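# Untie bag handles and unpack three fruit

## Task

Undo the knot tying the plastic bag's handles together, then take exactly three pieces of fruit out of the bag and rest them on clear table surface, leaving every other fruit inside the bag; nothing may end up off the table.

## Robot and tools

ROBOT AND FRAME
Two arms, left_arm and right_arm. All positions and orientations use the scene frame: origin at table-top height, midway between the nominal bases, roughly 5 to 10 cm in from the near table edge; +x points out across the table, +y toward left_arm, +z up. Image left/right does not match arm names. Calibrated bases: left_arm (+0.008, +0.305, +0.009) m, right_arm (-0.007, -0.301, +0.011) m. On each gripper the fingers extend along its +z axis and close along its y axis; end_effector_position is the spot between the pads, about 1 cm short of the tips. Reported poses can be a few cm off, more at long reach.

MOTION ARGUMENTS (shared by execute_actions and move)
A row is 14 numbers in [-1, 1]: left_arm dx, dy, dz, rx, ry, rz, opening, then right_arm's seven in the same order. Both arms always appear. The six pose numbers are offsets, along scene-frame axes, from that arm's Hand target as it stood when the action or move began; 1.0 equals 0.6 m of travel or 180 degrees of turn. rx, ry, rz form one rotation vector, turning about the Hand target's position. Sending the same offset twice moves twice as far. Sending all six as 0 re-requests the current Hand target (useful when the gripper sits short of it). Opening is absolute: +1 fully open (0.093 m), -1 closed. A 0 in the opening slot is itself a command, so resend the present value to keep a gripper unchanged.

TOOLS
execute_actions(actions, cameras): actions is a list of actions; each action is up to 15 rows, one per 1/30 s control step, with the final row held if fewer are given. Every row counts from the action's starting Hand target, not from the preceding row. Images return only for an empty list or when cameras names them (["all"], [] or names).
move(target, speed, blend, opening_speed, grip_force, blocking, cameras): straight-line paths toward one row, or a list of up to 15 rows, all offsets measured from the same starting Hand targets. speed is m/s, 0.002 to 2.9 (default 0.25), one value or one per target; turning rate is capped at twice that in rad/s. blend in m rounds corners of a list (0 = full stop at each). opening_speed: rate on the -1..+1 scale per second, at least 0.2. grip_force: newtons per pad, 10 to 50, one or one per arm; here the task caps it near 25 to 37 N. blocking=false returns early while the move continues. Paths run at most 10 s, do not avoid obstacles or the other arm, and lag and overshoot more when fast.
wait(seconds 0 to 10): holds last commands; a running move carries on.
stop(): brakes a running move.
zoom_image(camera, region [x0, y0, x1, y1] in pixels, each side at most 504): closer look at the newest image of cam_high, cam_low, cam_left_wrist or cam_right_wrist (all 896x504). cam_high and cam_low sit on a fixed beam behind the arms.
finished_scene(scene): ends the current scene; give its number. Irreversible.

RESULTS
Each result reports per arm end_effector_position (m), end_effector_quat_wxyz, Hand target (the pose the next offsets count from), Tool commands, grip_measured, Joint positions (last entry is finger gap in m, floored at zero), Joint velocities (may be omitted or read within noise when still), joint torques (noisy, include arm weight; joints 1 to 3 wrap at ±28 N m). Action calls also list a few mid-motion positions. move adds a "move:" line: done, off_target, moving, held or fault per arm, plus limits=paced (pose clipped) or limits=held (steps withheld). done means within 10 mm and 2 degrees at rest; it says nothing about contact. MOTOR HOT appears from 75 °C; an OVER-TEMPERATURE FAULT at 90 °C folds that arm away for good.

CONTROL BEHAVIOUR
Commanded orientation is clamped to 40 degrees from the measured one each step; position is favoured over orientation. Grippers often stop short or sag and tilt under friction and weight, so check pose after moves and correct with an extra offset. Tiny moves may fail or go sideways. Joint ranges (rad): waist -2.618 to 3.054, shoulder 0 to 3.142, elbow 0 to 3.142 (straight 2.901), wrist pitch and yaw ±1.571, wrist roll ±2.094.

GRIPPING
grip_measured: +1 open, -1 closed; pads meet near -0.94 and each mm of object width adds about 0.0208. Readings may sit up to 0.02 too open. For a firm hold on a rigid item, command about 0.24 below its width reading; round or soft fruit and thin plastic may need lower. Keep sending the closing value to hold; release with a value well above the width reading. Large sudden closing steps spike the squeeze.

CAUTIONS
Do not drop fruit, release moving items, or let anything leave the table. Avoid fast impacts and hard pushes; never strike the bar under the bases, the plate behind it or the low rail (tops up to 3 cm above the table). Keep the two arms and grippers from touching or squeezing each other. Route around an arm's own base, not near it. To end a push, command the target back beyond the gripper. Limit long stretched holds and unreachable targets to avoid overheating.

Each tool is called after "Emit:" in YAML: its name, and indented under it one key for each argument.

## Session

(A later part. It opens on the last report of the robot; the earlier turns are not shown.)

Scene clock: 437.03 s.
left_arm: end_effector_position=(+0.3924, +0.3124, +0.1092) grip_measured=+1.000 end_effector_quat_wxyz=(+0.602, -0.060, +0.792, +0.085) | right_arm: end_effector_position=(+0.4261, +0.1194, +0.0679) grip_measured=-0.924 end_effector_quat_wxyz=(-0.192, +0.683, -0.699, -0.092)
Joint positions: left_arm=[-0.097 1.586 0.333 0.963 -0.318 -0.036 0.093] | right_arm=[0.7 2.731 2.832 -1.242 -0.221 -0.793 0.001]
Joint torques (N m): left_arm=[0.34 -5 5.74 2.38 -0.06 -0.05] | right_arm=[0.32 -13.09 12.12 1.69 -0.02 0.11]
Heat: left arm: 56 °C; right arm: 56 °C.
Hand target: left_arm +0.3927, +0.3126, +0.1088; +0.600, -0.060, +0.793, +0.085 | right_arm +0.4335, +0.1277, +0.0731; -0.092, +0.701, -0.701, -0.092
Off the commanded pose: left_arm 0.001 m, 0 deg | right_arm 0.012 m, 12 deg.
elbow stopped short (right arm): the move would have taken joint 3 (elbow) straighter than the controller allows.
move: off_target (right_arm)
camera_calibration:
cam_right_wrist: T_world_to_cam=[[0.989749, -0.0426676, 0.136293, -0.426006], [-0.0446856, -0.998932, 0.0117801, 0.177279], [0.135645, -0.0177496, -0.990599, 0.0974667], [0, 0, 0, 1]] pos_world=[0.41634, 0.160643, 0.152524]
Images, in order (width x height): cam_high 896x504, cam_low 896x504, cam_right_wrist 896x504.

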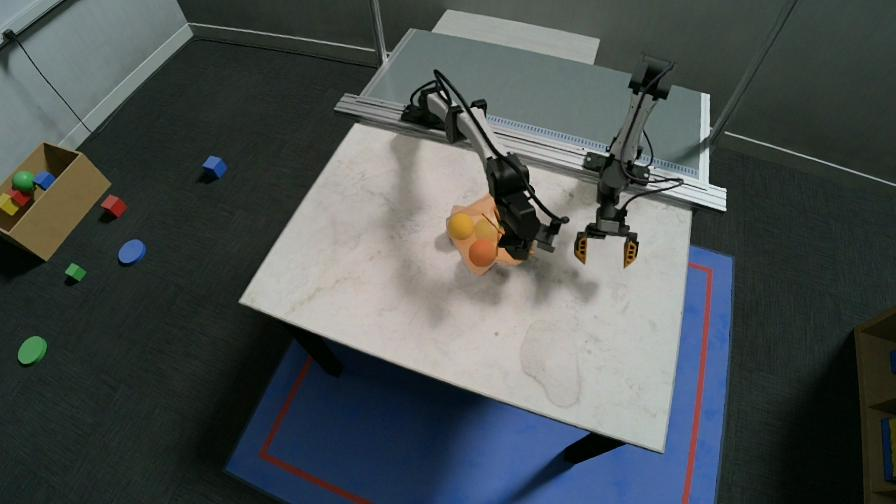

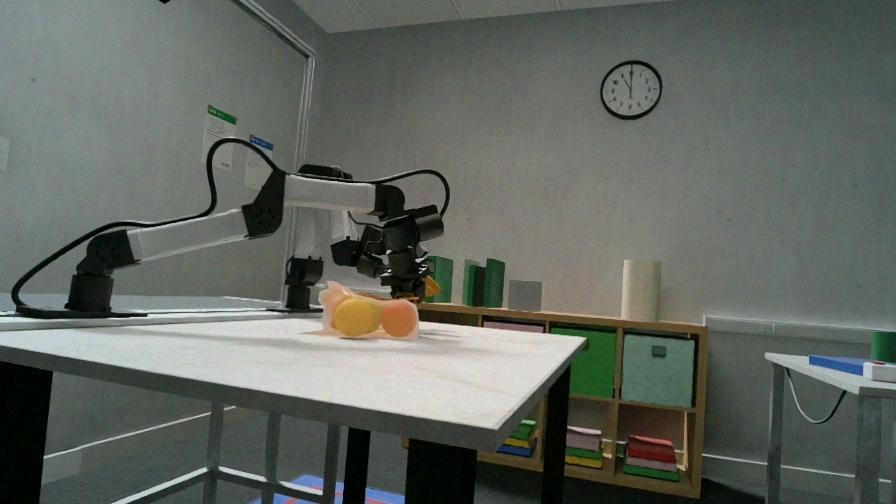

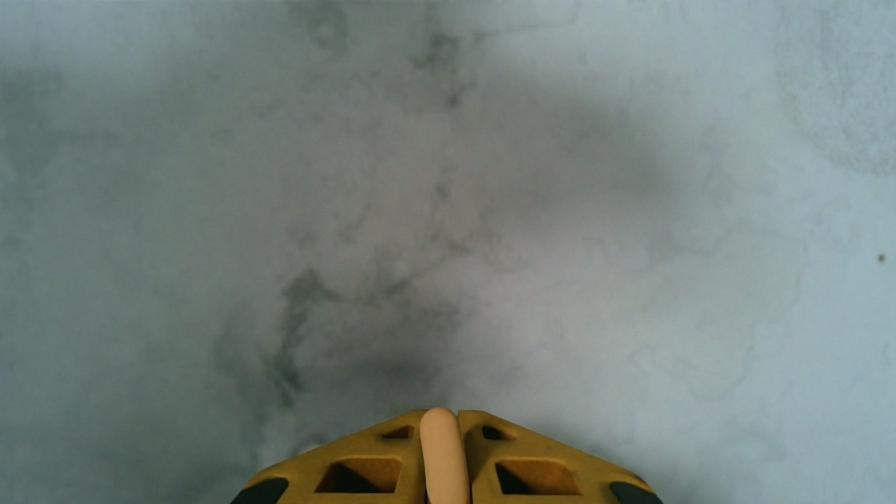

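Emit:
move:
  target:
    - [0,0,0,0,0,0,1,-0.02,-0.02,-0.045,0,0,0,-1]
    - [0,0,0,0,0,0,1,-0.02,-0.02,-0.045,0,0,0,-0.5]
  speed: 0.1
  opening_speed: 0.5

Emit:
move:
  target:
    - [0,0,0,0,0,0,1,-0.03,0.0,0.1,0,0,0,-0.5]
    - [0,0,0,0,0,0,1,-0.16,-0.15,0.2,0,0,0,-0.5]
  speed: 0.15
  blend: [0.02,0]
  cameras: ["cam_low","cam_high","cam_right_wrist"]

Emit:
zoom_image:
  camera: "cam_high"
  region: [400, 160, 560, 270]

Scene clock: 455.50 s.
left_arm: end_effector_position=(+0.3924, +0.3124, +0.1092) grip_measured=+1.000 end_effector_quat_wxyz=(+0.602, -0.060, +0.792, +0.085) | right_arm: end_effector_position=(+0.4220, +0.1155, +0.0480) grip_measured=-0.502 end_effector_quat_wxyz=(-0.169, +0.686, -0.702, -0.093)
Joint positions: left_arm=[-0.097 1.586 0.333 0.963 -0.318 -0.036 0.093] | right_arm=[0.7 2.764 2.832 -1.259 -0.221 -0.799 0.021]
Joint torques (N m): left_arm=[0.34 -5.08 5.71 2.37 -0.08 -0.03] | right_arm=[0.14 -12.77 12.05 1.04 -0.03 -0.1]
Heat: left arm: 56 °C; right arm: 58 °C.
Hand target: left_arm +0.3927, +0.3126, +0.1088; +0.600, -0.060, +0.793, +0.085 | right_arm +0.4215, +0.1157, +0.0460; -0.092, +0.701, -0.701, -0.092
Off the commanded pose: left_arm 0.001 m, 0 deg | right_arm 0.002 m, 9 deg.
elbow stopped short (right arm): the move would have taken joint 3 (elbow) straighter than the controller allows.
move: off_target (right_arm); target 2's new opening was sent with right_arm's hand 0.002 m and 9 deg from that target

Scene clock: 457.80 s.
left_arm: end_effector_position=(+0.3924, +0.3124, +0.1092) grip_measured=+1.000 end_effector_quat_wxyz=(+0.602, -0.060, +0.792, +0.085) | right_arm: end_effector_position=(+0.3230, +0.0292, +0.1527) grip_measured=-0.502 end_effector_quat_wxyz=(-0.073, +0.701, -0.703, -0.096)
Joint positions: left_arm=[-0.097 1.586 0.333 0.963 -0.318 -0.036 0.093] | right_arm=[0.694 2.189 2.232 -1.434 -0.218 -0.849 0.021]
Joint torques (N m): left_arm=[0.38 -5.05 5.68 2.38 -0.07 -0.03] | right_arm=[-0.87 -15.02 6.71 1.06 -0.15 -0.1]
Heat: left arm: 56 °C; right arm: 58 °C.
Hand target: left_arm +0.3927, +0.3126, +0.1088; +0.600, -0.060, +0.793, +0.085 | right_arm +0.3256, +0.0256, +0.1661; -0.092, +0.701, -0.701, -0.092
Off the commanded pose: left_arm 0.001 m, 0 deg | right_arm 0.014 m, 2 deg.
elbow stopped short (right arm): the move would have taken joint 3 (elbow) straighter than the controller allows.
move: off_target (right_arm)
camera_calibration:
cam_right_wrist: T_world_to_cam=[[0.999472, 0.00995225, -0.0309411, -0.318605], [0.0153709, -0.983516, 0.180168, 0.0360042], [-0.028638, -0.180548, -0.983149, 0.250561], [0, 0, 0, 1]] pos_world=[0.325058, 0.0838198, 0.229994]
Images, in order (width x height): cam_high 896x504, cam_low 896x504, cam_right_wrist 896x504.

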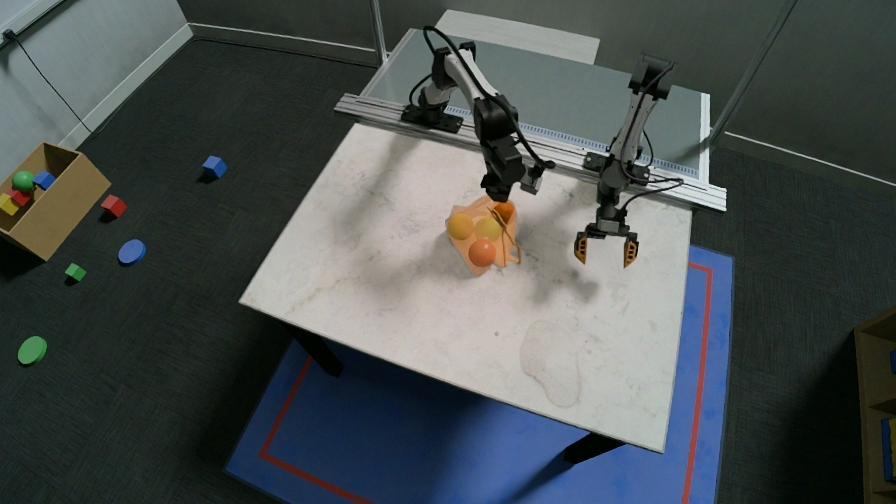

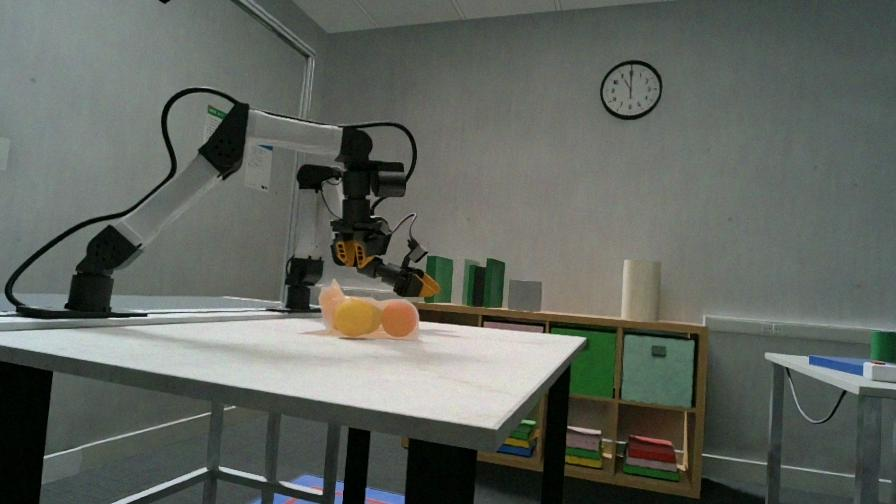

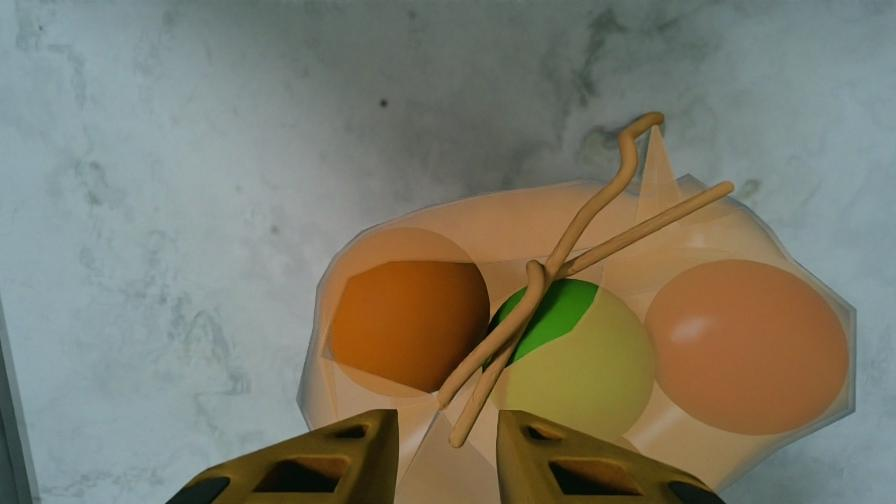

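Scaled by 3.150 from the camera's 896x504 image, which has a finer 1280x720 frame.

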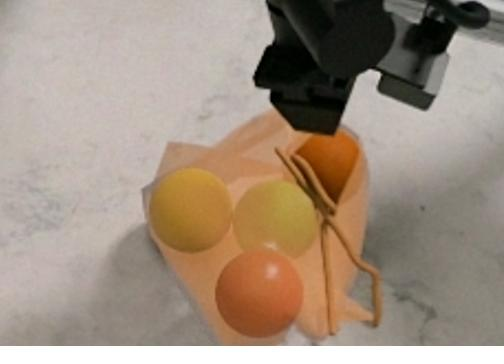

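Emit:
zoom_image:
  camera: "cam_right_wrist"
  region: [420, 90, 750, 460]

Scaled by 1.362 from the camera's 896x504 image, which has a finer 1280x720 frame.

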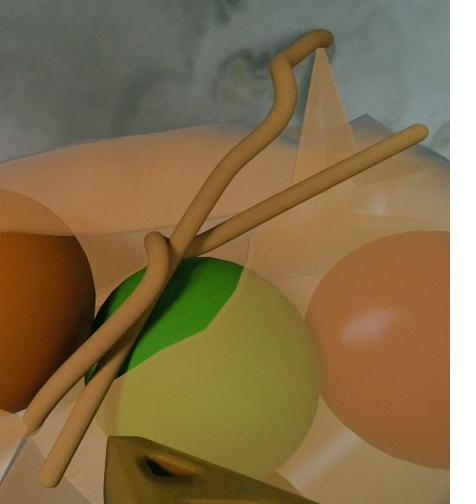

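Emit:
move:
  target: [0,0,0,0,0,0,1,0.011,-0.05,-0.055,0,0,-0.25,-0.32]
  speed: 0.15
  cameras: ["cam_low","cam_right_wrist"]

Emit:
zoom_image:
  camera: "cam_low"
  region: [290, 240, 440, 350]

Scene clock: 541.33 s.
left_arm: end_effector_position=(+0.3924, +0.3124, +0.1092) grip_measured=+1.000 end_effector_quat_wxyz=(+0.602, -0.060, +0.792, +0.085) | right_arm: end_effector_position=(+0.3305, -0.0019, +0.1179) grip_measured=-0.322 end_effector_quat_wxyz=(+0.098, -0.386, +0.916, +0.049)
Joint positions: left_arm=[-0.097 1.586 0.333 0.963 -0.318 -0.036 0.093] | right_arm=[0.694 2 1.794 -1.101 -0.05 -0.087 0.03]
Joint torques (N m): left_arm=[0.35 -5.03 5.72 2.37 -0.06 -0.04] | right_arm=[-0.35 -14.5 6.98 1.27 0.08 0.08]
Heat: left arm: 58 °C; right arm: 52 °C.
Hand target: left_arm +0.3927, +0.3126, +0.1088; +0.600, -0.060, +0.793, +0.085 | right_arm +0.3321, -0.0044, +0.1331; +0.120, -0.380, +0.916, +0.050
Off the commanded pose: left_arm 0.001 m, 0 deg | right_arm 0.015 m, 3 deg.
move: off_target (right_arm)
camera_calibration:
cam_right_wrist: T_world_to_cam=[[0.72282, -0.690921, -0.0126256, -0.238856], [-0.675176, -0.710004, 0.200078, 0.238004], [-0.147202, -0.136096, -0.979699, 0.249829], [0, 0, 0, 1]] pos_world=[0.37012, 0.0379536, 0.194122]
Images, in order (width x height): cam_low 896x504, cam_right_wrist 896x504.

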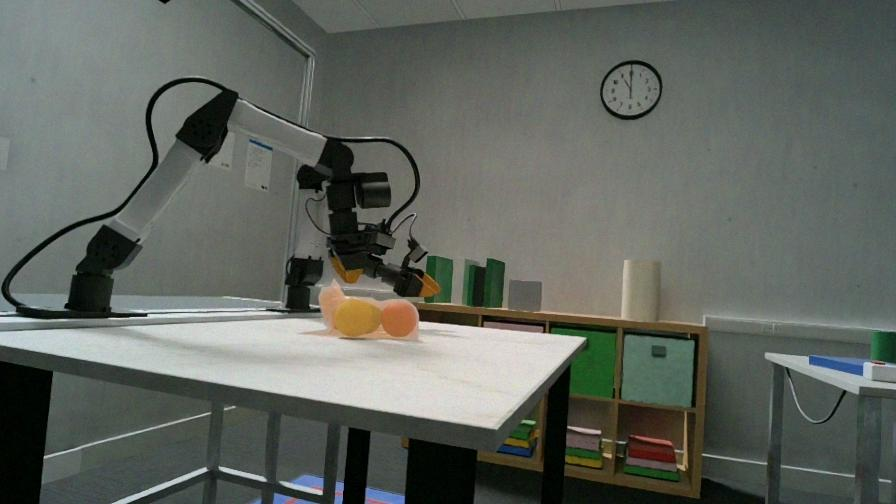

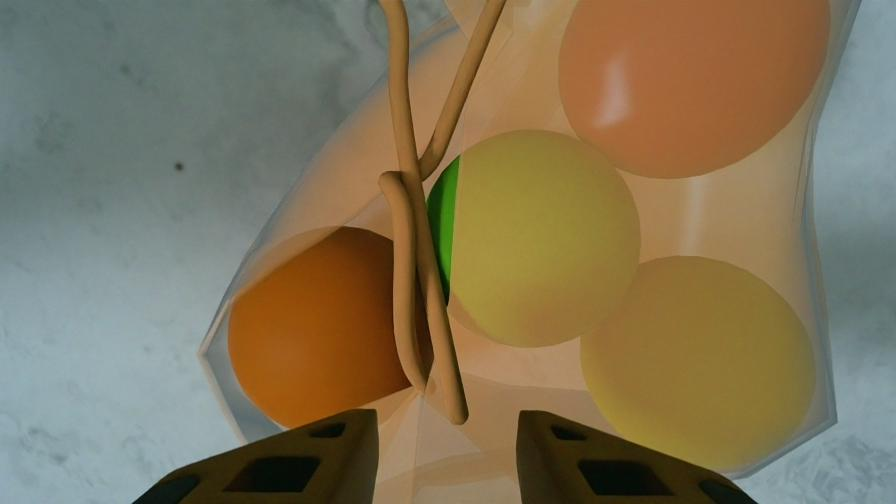

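Scaled by 3.360 from the camera's 896x504 image, which has a finer 1280x720 frame.

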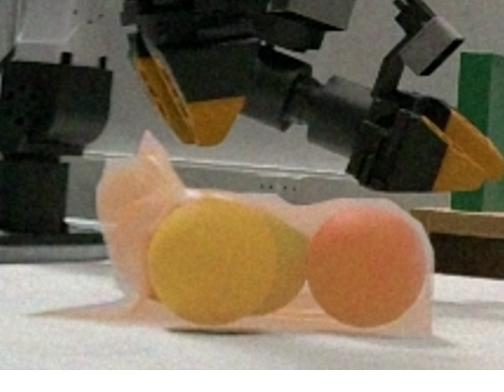

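Emit:
move:
  target: [0,0,0,0,0,0,1,-0.02,-0.009,-0.08,0,0,0,-0.42]
  speed: 0.1
  cameras: ["cam_right_wrist"]

Scene clock: 581.80 s.
left_arm: end_effector_position=(+0.3924, +0.3124, +0.1092) grip_measured=+1.000 end_effector_quat_wxyz=(+0.602, -0.060, +0.792, +0.085) | right_arm: end_effector_position=(+0.3208, -0.0110, +0.0729) grip_measured=-0.418 end_effector_quat_wxyz=(+0.101, -0.381, +0.918, +0.048)
Joint positions: left_arm=[-0.097 1.586 0.333 0.963 -0.318 -0.036 0.093] | right_arm=[0.697 1.961 1.557 -0.896 -0.045 -0.076 0.025]
Joint torques (N m): left_arm=[0.34 -5 5.76 2.38 -0.06 -0.03] | right_arm=[0.38 -13.82 6.91 1.27 0.1 0.1]
Heat: left arm: 58 °C; right arm: 55 °C.
Hand target: left_arm +0.3927, +0.3126, +0.1088; +0.600, -0.060, +0.793, +0.085 | right_arm +0.3201, -0.0098, +0.0851; +0.120, -0.380, +0.916, +0.050
Off the commanded pose: left_arm 0.001 m, 0 deg | right_arm 0.012 m, 2 deg.
move: off_target (right_arm)
camera_calibration:
cam_right_wrist: T_world_to_cam=[[0.715986, -0.698049, -0.00957464, -0.23675], [-0.683376, -0.703607, 0.194769, 0.237084], [-0.142695, -0.132909, -0.980802, 0.201732], [0, 0, 0, 1]] pos_world=[0.360313, 0.0283626, 0.149416]
Images, in order (width x height): cam_right_wrist 896x504.

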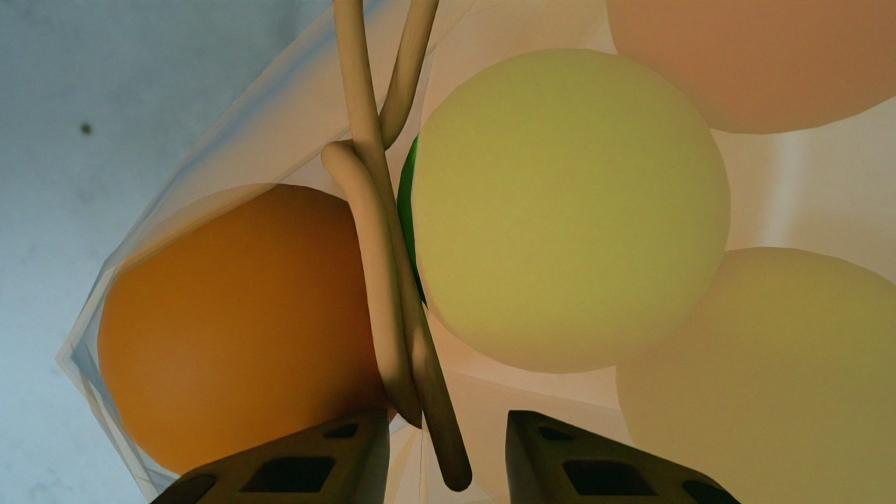

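Emit:
move:
  target: [0,0,0,0,0,0,1,0.006,0.016,-0.022,0,0,0,-0.42]
  speed: 0.06
  cameras: ["cam_right_wrist"]

Scene clock: 591.60 s.
left_arm: end_effector_position=(+0.3924, +0.3124, +0.1092) grip_measured=+1.000 end_effector_quat_wxyz=(+0.602, -0.060, +0.792, +0.085) | right_arm: end_effector_position=(+0.3235, -0.0018, +0.0748) grip_measured=-0.418 end_effector_quat_wxyz=(+0.117, -0.381, +0.915, +0.053)
Joint positions: left_arm=[-0.097 1.586 0.333 0.963 -0.318 -0.036 0.093] | right_arm=[0.71 1.961 1.557 -0.861 -0.041 -0.063 0.025]
Joint torques (N m): left_arm=[0.31 -5 5.76 2.37 -0.07 -0.03] | right_arm=[0.29 -9.62 7.95 1.33 0.12 0.09]
Heat: left arm: 58 °C; right arm: 55 °C.
Hand target: left_arm +0.3927, +0.3126, +0.1088; +0.600, -0.060, +0.793, +0.085 | right_arm +0.3237, -0.0001, +0.0719; +0.120, -0.380, +0.916, +0.050
Off the commanded pose: left_arm 0.001 m, 0 deg | right_arm 0.003 m, 1 deg.
move: done
camera_calibration:
cam_right_wrist: T_world_to_cam=[[0.716833, -0.697222, -0.00562555, -0.232925], [-0.687447, -0.708084, 0.161349, 0.248897], [-0.116479, -0.111793, -0.986881, 0.197129], [0, 0, 0, 1]] pos_world=[0.361033, 0.0358771, 0.153073]
Images, in order (width x height): cam_right_wrist 896x504.

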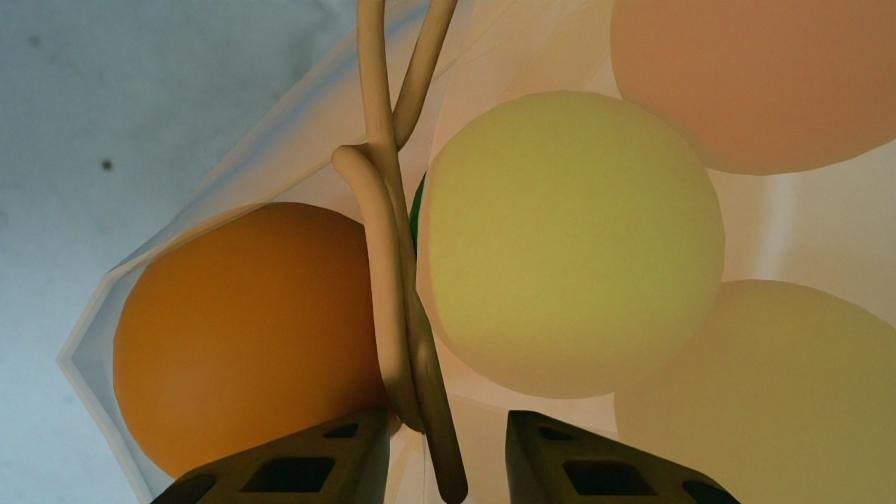

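Emit:
move:
  target:
    - [0,0,0,0,0,0,1,0.005,0.002,-0.025,0,0,0,-0.42]
    - [0,0,0,0,0,0,1,0.005,0.002,-0.025,0,0,0,-1]
  speed: 0.05
  opening_speed: 0.4
  cameras: ["cam_right_wrist"]

Scene clock: 609.03 s.
left_arm: end_effector_position=(+0.3924, +0.3124, +0.1092) grip_measured=+1.000 end_effector_quat_wxyz=(+0.602, -0.060, +0.792, +0.085) | right_arm: end_effector_position=(+0.3291, +0.0027, +0.0688) grip_measured=-0.912 end_effector_quat_wxyz=(+0.128, -0.381, +0.914, +0.056)
Joint positions: left_arm=[-0.097 1.586 0.333 0.963 -0.318 -0.036 0.093] | right_arm=[0.71 1.975 1.547 -0.815 -0.04 -0.063 0.001]
Joint torques (N m): left_arm=[0.38 -5 5.72 2.38 -0.07 -0.04] | right_arm=[0.16 -8.76 6.76 1.43 0.1 0.07]
Heat: left arm: 58 °C; right arm: 52 °C.
Hand target: left_arm +0.3927, +0.3126, +0.1088; +0.600, -0.060, +0.793, +0.085 | right_arm +0.3267, +0.0011, +0.0569; +0.120, -0.380, +0.916, +0.050
Off the commanded pose: left_arm 0.001 m, 0 deg | right_arm 0.012 m, 1 deg.
move: off_target (right_arm); target 2's new opening was sent with right_arm's hand 0.016 m and 2 deg from that target
camera_calibration:
cam_right_wrist: T_world_to_cam=[[0.716995, -0.697071, -0.00311407, -0.234032], [-0.689972, -0.710316, 0.139247, 0.25926], [-0.099277, -0.0976908, -0.990253, 0.186998], [0, 0, 0, 1]] pos_world=[0.365246, 0.0392876, 0.148345]
Images, in order (width x height): cam_right_wrist 896x504.

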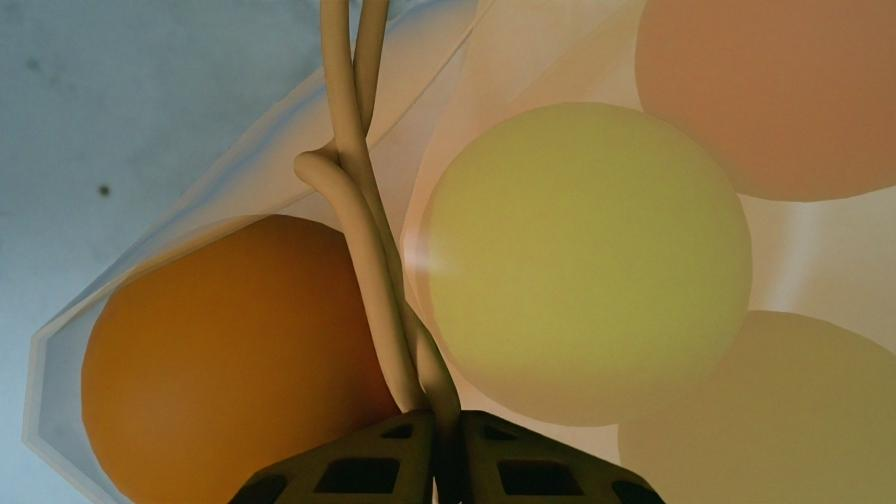

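Emit:
move:
  target: [0,0,0,0,0,0,1,0.0,0.0,0.09,0,0,0,-1]
  speed: 0.06
  cameras: ["cam_right_wrist","cam_low"]

Emit:
zoom_image:
  camera: "cam_low"
  region: [290, 240, 440, 350]

Scene clock: 617.27 s.
left_arm: end_effector_position=(+0.3924, +0.3124, +0.1092) grip_measured=+1.000 end_effector_quat_wxyz=(+0.602, -0.060, +0.792, +0.085) | right_arm: end_effector_position=(+0.3241, -0.0012, +0.0929) grip_measured=-0.912 end_effector_quat_wxyz=(+0.105, -0.381, +0.917, +0.049)
Joint positions: left_arm=[-0.097 1.586 0.333 0.963 -0.318 -0.036 0.093] | right_arm=[0.71 1.975 1.656 -0.972 -0.04 -0.063 0.001]
Joint torques (N m): left_arm=[0.34 -5.01 5.71 2.37 -0.07 -0.03] | right_arm=[0.02 -12.31 11.88 0.83 0.08 0.05]
Heat: left arm: 58 °C; right arm: 52 °C.
Hand target: left_arm +0.3927, +0.3126, +0.1088; +0.600, -0.060, +0.793, +0.085 | right_arm +0.3268, +0.0011, +0.1110; +0.120, -0.380, +0.916, +0.050
Off the commanded pose: left_arm 0.001 m, 0 deg | right_arm 0.018 m, 2 deg.
move: off_target (right_arm)
camera_calibration:
cam_right_wrist: T_world_to_cam=[[0.716283, -0.697775, -0.00701369, -0.232411], [-0.68457, -0.704605, 0.186806, 0.243452], [-0.13529, -0.129005, -0.982372, 0.220908], [0, 0, 0, 1]] pos_world=[0.363019, 0.0378651, 0.169906]
Images, in order (width x height): cam_low 896x504, cam_right_wrist 896x504.

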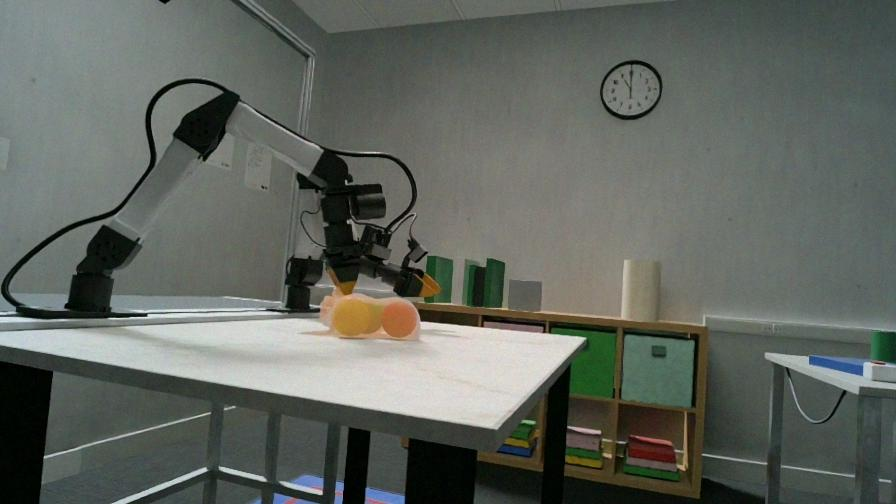

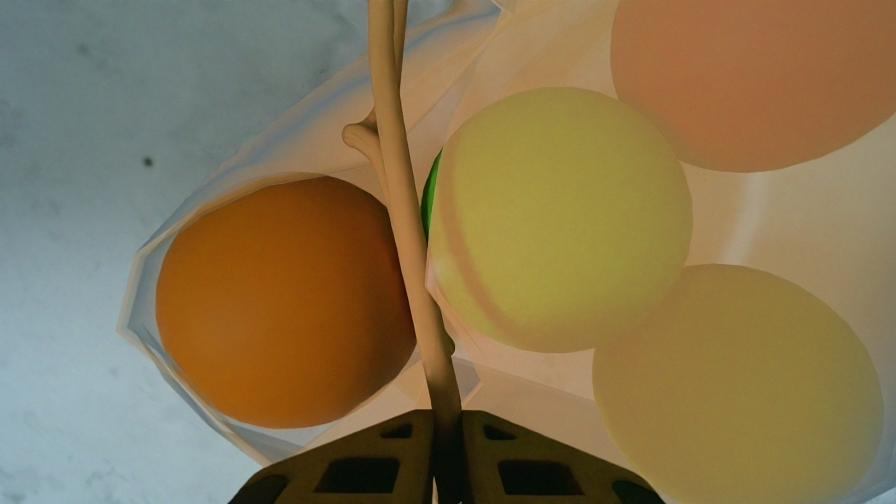

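Scaled by 3.360 from the camera's 896x504 image, which has a finer 1280x720 frame.

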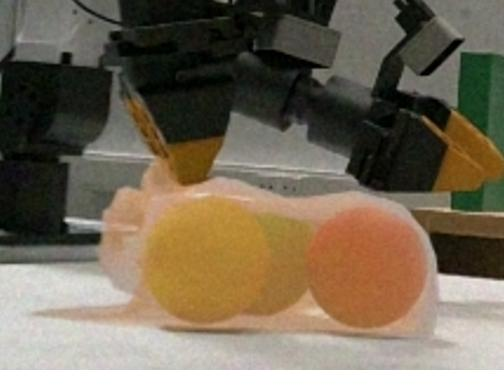

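Emit:
move:
  target:
    - [0,0,0,0,0,0,1,0,0.03,0.08,0,0,0,-1]
    - [0,0,0,0,0,0,1,-0.05,0.16,0.07,0,0,0,-1]
    - [0,0,0,0,0,0,1,-0.058,0.24,-0.07,0,0,0,-1]
    - [0,0,0,0,0,0,1,-0.058,0.24,-0.07,0,0,0,-0.4]
  speed: 0.12
  blend: [0.03,0.03,0,0]
  opening_speed: 0.6
  cameras: ["cam_low","cam_high"]

Emit:
zoom_image:
  camera: "cam_high"
  region: [420, 160, 580, 270]

Scene clock: 638.30 s.
left_arm: end_effector_position=(+0.3924, +0.3124, +0.1092) grip_measured=+1.000 end_effector_quat_wxyz=(+0.602, -0.060, +0.792, +0.085) | right_arm: end_effector_position=(+0.2891, +0.1444, +0.0730) grip_measured=-0.402 end_effector_quat_wxyz=(+0.119, -0.384, +0.914, +0.057)
Joint positions: left_arm=[-0.097 1.586 0.333 0.963 -0.318 -0.036 0.093] | right_arm=[0.988 2.347 2.177 -1.089 0.039 0.196 0.026]
Joint torques (N m): left_arm=[0.35 -5.03 5.74 2.38 -0.07 -0.03] | right_arm=[-0.01 -11.17 10.54 1.15 0.22 0.1]
Heat: left arm: 59 °C; right arm: 55 °C.
Hand target: left_arm +0.3927, +0.3126, +0.1088; +0.600, -0.060, +0.793, +0.085 | right_arm +0.2918, +0.1450, +0.0689; +0.120, -0.380, +0.916, +0.050
Off the commanded pose: left_arm 0.001 m, 0 deg | right_arm 0.005 m, 1 deg.
move: done; blend cut to 0.0258 m at target 1
Images, in order (width x height): cam_high 896x504, cam_low 896x504.

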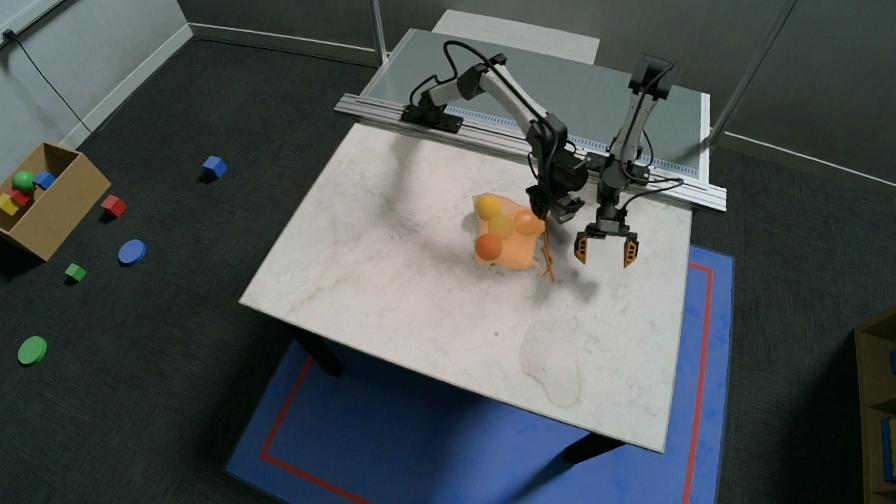

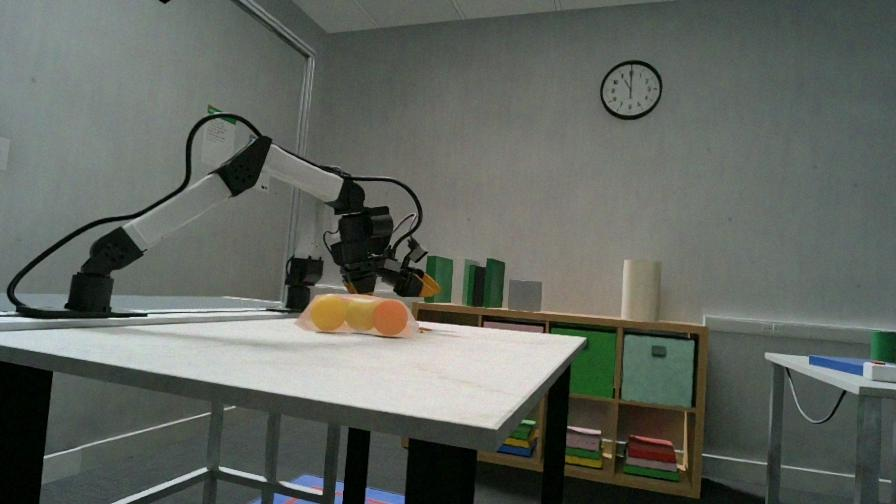

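Scaled by 3.150 from the camera's 896x504 image, which has a finer 1280x720 frame.

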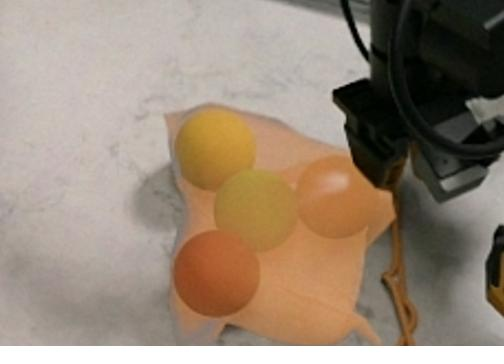

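Emit:
move:
  target:
    - [0,0,0,0,0,0,1,0,0,0.15,0,0,0,-0.4]
    - [0,0,0,0,0,0,1,-0.015,-0.17,0.34,0.0393,-0.0393,0,-0.4]
  speed: 0.2
  blend: [0.03,0]
  cameras: ["cam_low","cam_right_wrist"]

Emit:
zoom_image:
  camera: "cam_low"
  region: [280, 240, 430, 350]

Scene clock: 664.87 s.
left_arm: end_effector_position=(+0.3924, +0.3124, +0.1092) grip_measured=+1.000 end_effector_quat_wxyz=(+0.602, -0.060, +0.792, +0.085) | right_arm: end_effector_position=(+0.2833, +0.0448, +0.2654) grip_measured=-0.402 end_effector_quat_wxyz=(+0.190, -0.373, +0.905, +0.075)
Joint positions: left_arm=[-0.097 1.586 0.333 0.963 -0.318 -0.036 0.093] | right_arm=[0.876 1.951 2.277 -1.438 0.04 0.096 0.026]
Joint torques (N m): left_arm=[0.34 -5 5.79 2.36 -0.07 -0.03] | right_arm=[-0.55 -11.58 6.42 1.67 -0.03 -0.12]
Heat: left arm: 59 °C; right arm: 55 °C.
Hand target: left_arm +0.3927, +0.3126, +0.1088; +0.600, -0.060, +0.793, +0.085 | right_arm +0.2829, +0.0431, +0.2728; +0.200, -0.374, +0.902, +0.083
Off the commanded pose: left_arm 0.001 m, 0 deg | right_arm 0.008 m, 1 deg.
move: done
camera_calibration:
cam_right_wrist: T_world_to_cam=[[0.709214, -0.704931, 0.00933229, -0.171927], [-0.704993, -0.709156, 0.00905252, 0.268895], [0.000236647, -0.0129994, -0.999915, 0.35185], [0, 0, 0, 1]] pos_world=[0.311419, 0.0740656, 0.350991]
Images, in order (width x height): cam_low 896x504, cam_right_wrist 896x504.

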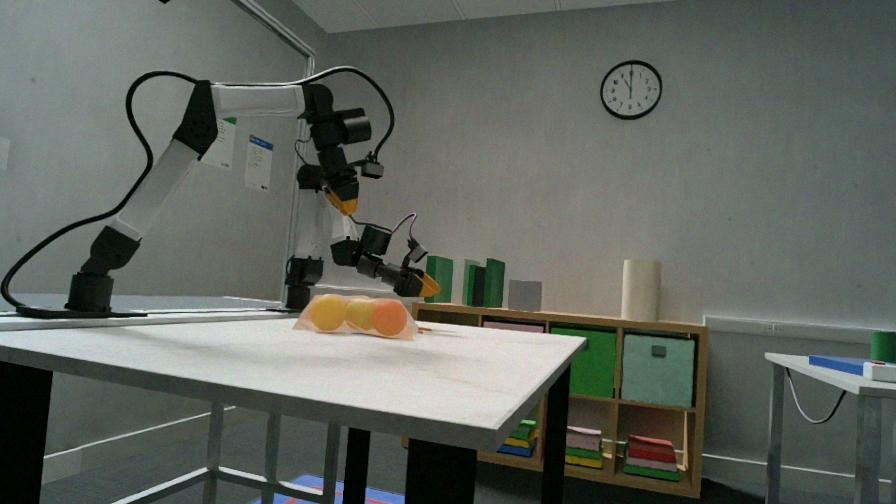

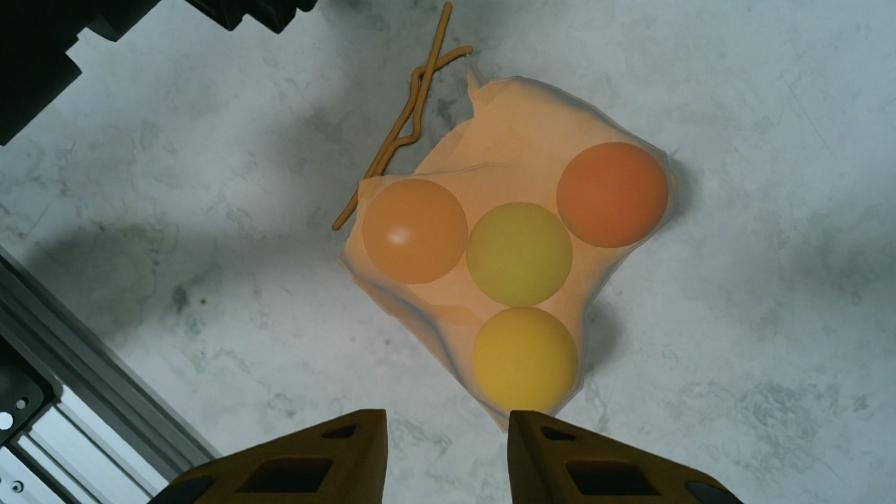

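Scaled by 3.360 from the camera's 896x504 image, which has a finer 1280x720 frame.

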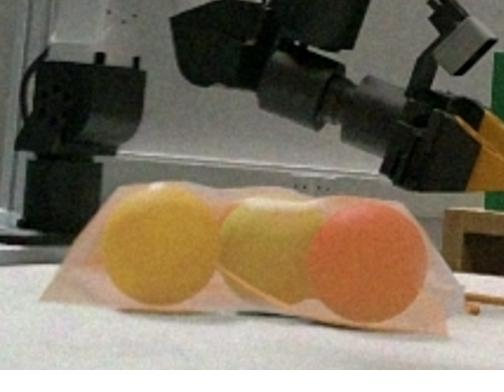

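Emit:
zoom_image:
  camera: "cam_right_wrist"
  region: [310, 0, 560, 280]

Scaled by 1.800 from the camera's 896x504 image, which has a finer 1280x720 frame.

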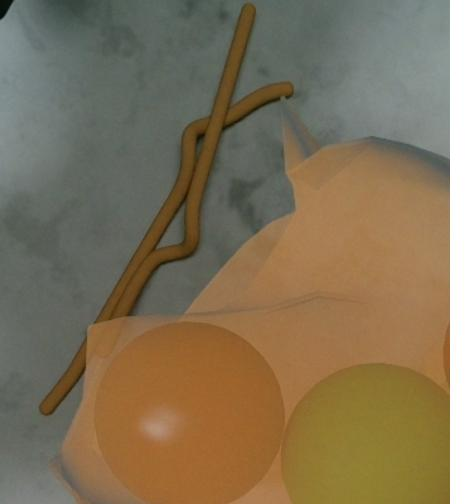

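Emit:
move:
  target:
    - [-0.01,-0.03,0.152,-0.05,0.12,0.05,0.2,0,-0.1,0,0,0,0,-0.4]
    - [-0.021,-0.188,0.17,-0.113,0.253,0.100,0.2,0,-0.14,0,0,0,0,-0.4]
  speed: 0.2
  blend: [0.03,0]
  cameras: ["cam_left_wrist","cam_right_wrist"]

Scene clock: 745.07 s.
left_arm: end_effector_position=(+0.3795, +0.2032, +0.2118) grip_measured=+0.202 end_effector_quat_wxyz=(+0.218, -0.242, +0.944, +0.057) | right_arm: end_effector_position=(+0.2845, -0.0376, +0.2624) grip_measured=-0.402 end_effector_quat_wxyz=(+0.183, -0.374, +0.906, +0.073)
Joint positions: left_arm=[-0.391 1.764 1.727 -1.251 -0.345 -0.864 0.055] | right_arm=[0.7 1.687 1.912 -1.352 -0.039 -0.064 0.026]
Joint torques (N m): left_arm=[0.13 -5.85 8.54 0.89 -0.15 -0.1] | right_arm=[-0.94 -10.65 6.9 1.64 -0.1 -0.09]
Heat: left arm: 59 °C; right arm: 50 °C.
Hand target: left_arm +0.3802, +0.1998, +0.2108; +0.209, -0.244, +0.945, +0.054 | right_arm +0.2829, -0.0410, +0.2728; +0.200, -0.374, +0.902, +0.083
Off the commanded pose: left_arm 0.004 m, 1 deg | right_arm 0.011 m, 2 deg.
move: off_target (right_arm)
camera_calibration:
cam_left_wrist: T_world_to_cam=[[0.47523, -0.879862, 0.0000716482, -0.00245541], [-0.879577, -0.475078, -0.025405, 0.475459], [0.0223869, 0.0120102, -0.999677, 0.289782], [0, 0, 0, 1]] pos_world=[0.412882, 0.220239, 0.301767]
cam_right_wrist: T_world_to_cam=[[0.711281, -0.702868, 0.00751966, -0.230909], [-0.702818, -0.710977, 0.0236337, 0.206769], [-0.0112651, -0.0220952, -0.999692, 0.350565], [0, 0, 0, 1]] pos_world=[0.313512, -0.00754449, 0.347307]
Images, in order (width x height): cam_left_wrist 896x504, cam_right_wrist 896x504.

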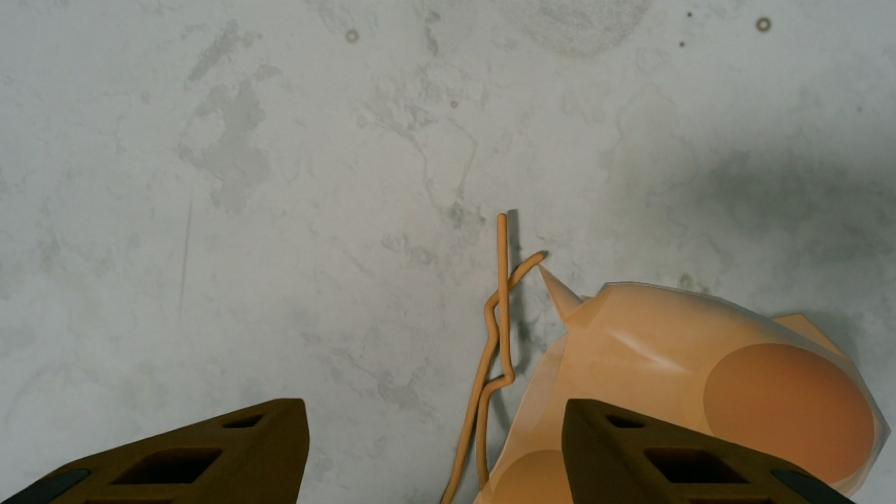

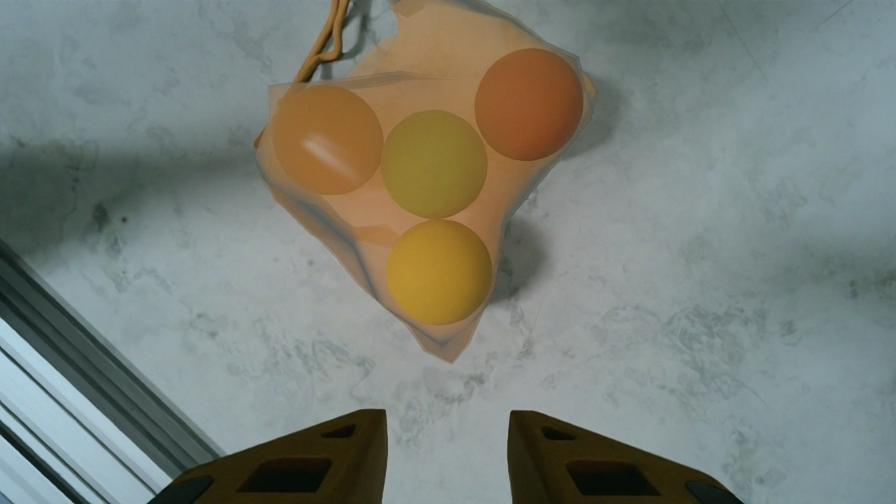

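Emit:
move:
  target: [0.109,-0.013,-0.255,-0.0269,0.0486,0,-0.4,0,0,0,0,0,0,-0.4]
  speed: 0.15
  cameras: ["cam_left_wrist","cam_low"]

Emit:
zoom_image:
  camera: "cam_low"
  region: [330, 240, 500, 360]

Scene clock: 769.83 s.
left_arm: end_effector_position=(+0.4377, +0.1946, +0.0572) grip_measured=-0.398 end_effector_quat_wxyz=(+0.121, -0.249, +0.960, +0.043) | right_arm: end_effector_position=(+0.2845, -0.0376, +0.2624) grip_measured=-0.402 end_effector_quat_wxyz=(+0.183, -0.374, +0.906, +0.073)
Joint positions: left_arm=[-0.304 2.131 1.67 -0.956 -0.194 -0.818 0.026] | right_arm=[0.7 1.687 1.912 -1.352 -0.039 -0.064 0.026]
Joint torques (N m): left_arm=[0.68 -8.58 8.18 0.91 -0.03 0.09] | right_arm=[-0.81 -10.65 6.86 1.65 -0.09 -0.09]
Heat: left arm: 53 °C; right arm: 50 °C.
Hand target: left_arm +0.4456, +0.1920, +0.0578; +0.126, -0.248, +0.960, +0.033 | right_arm +0.2829, -0.0410, +0.2728; +0.200, -0.374, +0.902, +0.083
Off the commanded pose: left_arm 0.008 m, 1 deg | right_arm 0.011 m, 2 deg.
move: off_target (right_arm)
camera_calibration:
cam_left_wrist: T_world_to_cam=[[0.483199, -0.875322, -0.0181799, -0.0408933], [-0.861122, -0.478905, 0.170641, 0.500023], [-0.158073, -0.0667987, -0.985165, 0.227483], [0, 0, 0, 1]] pos_world=[0.486299, 0.218864, 0.13804]
Images, in order (width x height): cam_low 896x504, cam_left_wrist 896x504.

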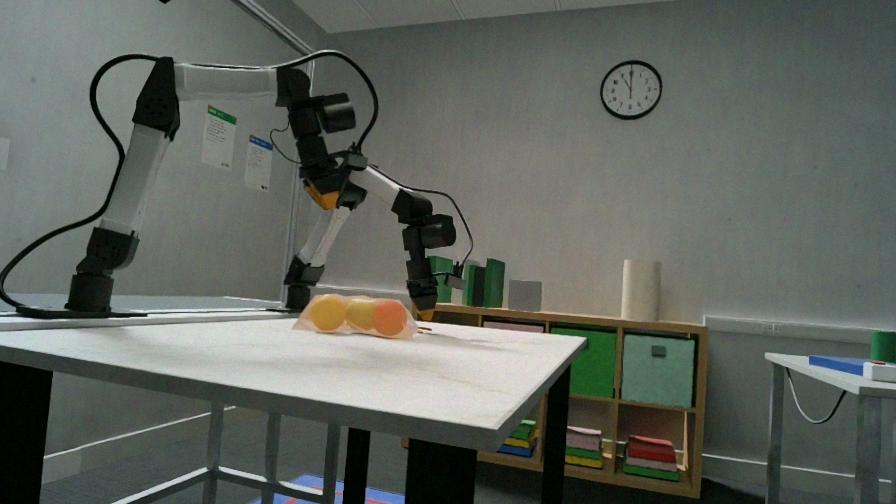

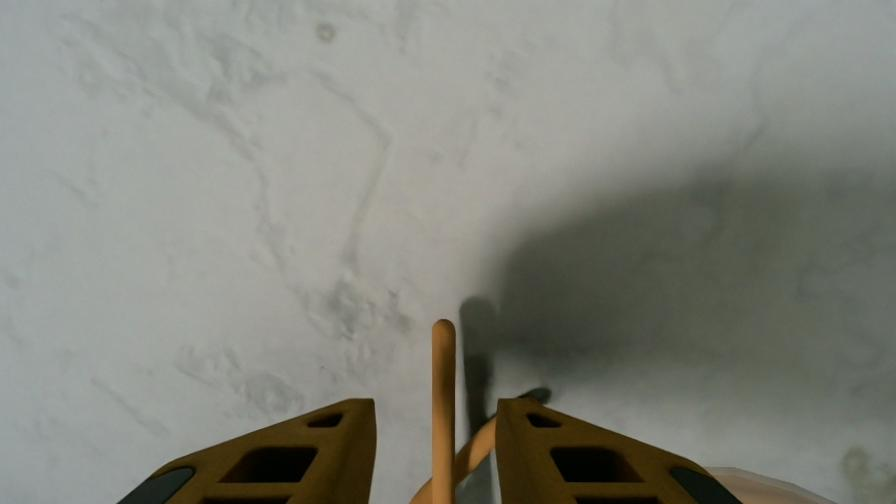

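Scaled by 2.965 from the camera's 896x504 image, which has a finer 1280x720 frame.

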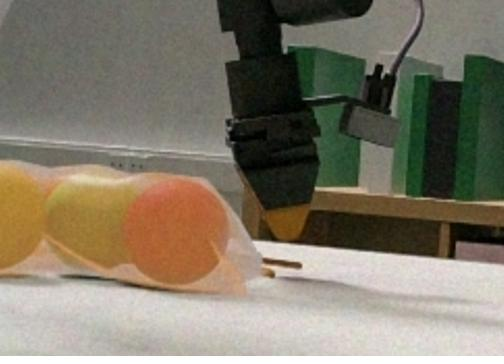

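Emit:
move:
  target: [0.012,0.007,-0.047,0,0,0,-0.55,0,0,0,0,0,0,-0.4]
  speed: 0.06
  cameras: ["cam_left_wrist","cam_low"]

Emit:
zoom_image:
  camera: "cam_low"
  region: [360, 260, 460, 350]

Scene clock: 795.10 s.
left_arm: end_effector_position=(+0.4557, +0.1945, +0.0428) grip_measured=-0.548 end_effector_quat_wxyz=(+0.139, -0.250, +0.958, +0.031) | right_arm: end_effector_position=(+0.2845, -0.0376, +0.2624) grip_measured=-0.402 end_effector_quat_wxyz=(+0.183, -0.374, +0.906, +0.073)
Joint positions: left_arm=[-0.291 2.173 1.67 -0.868 -0.191 -0.804 0.019] | right_arm=[0.7 1.687 1.912 -1.352 -0.039 -0.064 0.026]
Joint torques (N m): left_arm=[0.72 -8.31 5.33 0.97 -0.05 0.06] | right_arm=[-0.81 -10.69 6.83 1.64 -0.09 -0.1]
Heat: left arm: 50 °C; right arm: 50 °C.
Hand target: left_arm +0.4527, +0.1963, +0.0296; +0.126, -0.248, +0.960, +0.033 | right_arm +0.2829, -0.0410, +0.2728; +0.200, -0.374, +0.902, +0.083
Off the commanded pose: left_arm 0.014 m, 2 deg | right_arm 0.011 m, 2 deg.
move: off_target (left_arm, right_arm)
camera_calibration:
cam_left_wrist: T_world_to_cam=[[0.482177, -0.875964, 0.0138593, -0.0508067], [-0.86811, -0.475606, 0.142068, 0.521743], [-0.117855, -0.0805332, -0.98976, 0.200719], [0, 0, 0, 1]] pos_world=[0.501083, 0.219804, 0.125245]
Images, in order (width x height): cam_low 896x504, cam_left_wrist 896x504.

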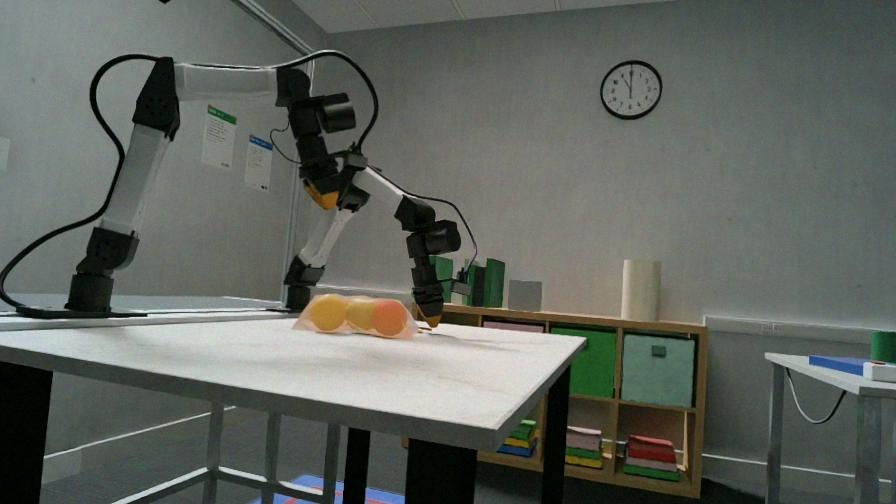

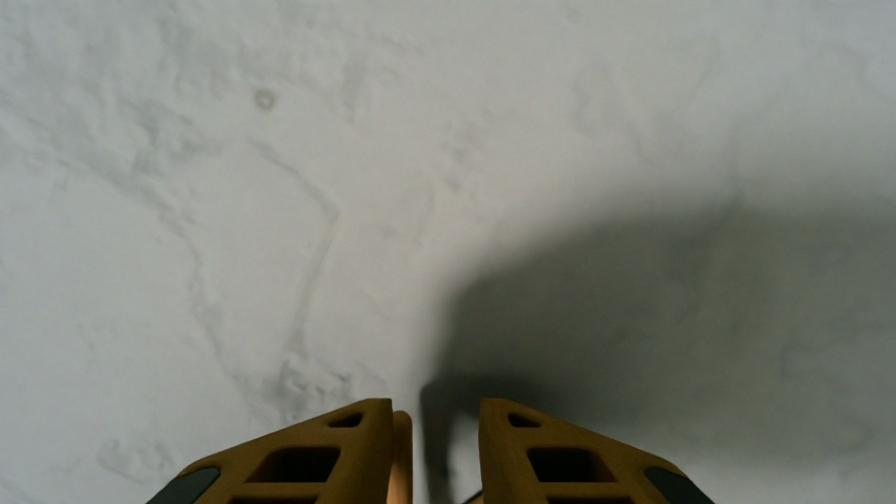

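Scaled by 5.040 from the camera's 896x504 image, which has a finer 1280x720 frame.

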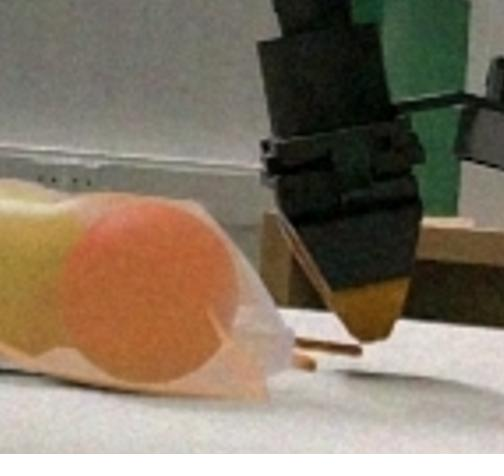

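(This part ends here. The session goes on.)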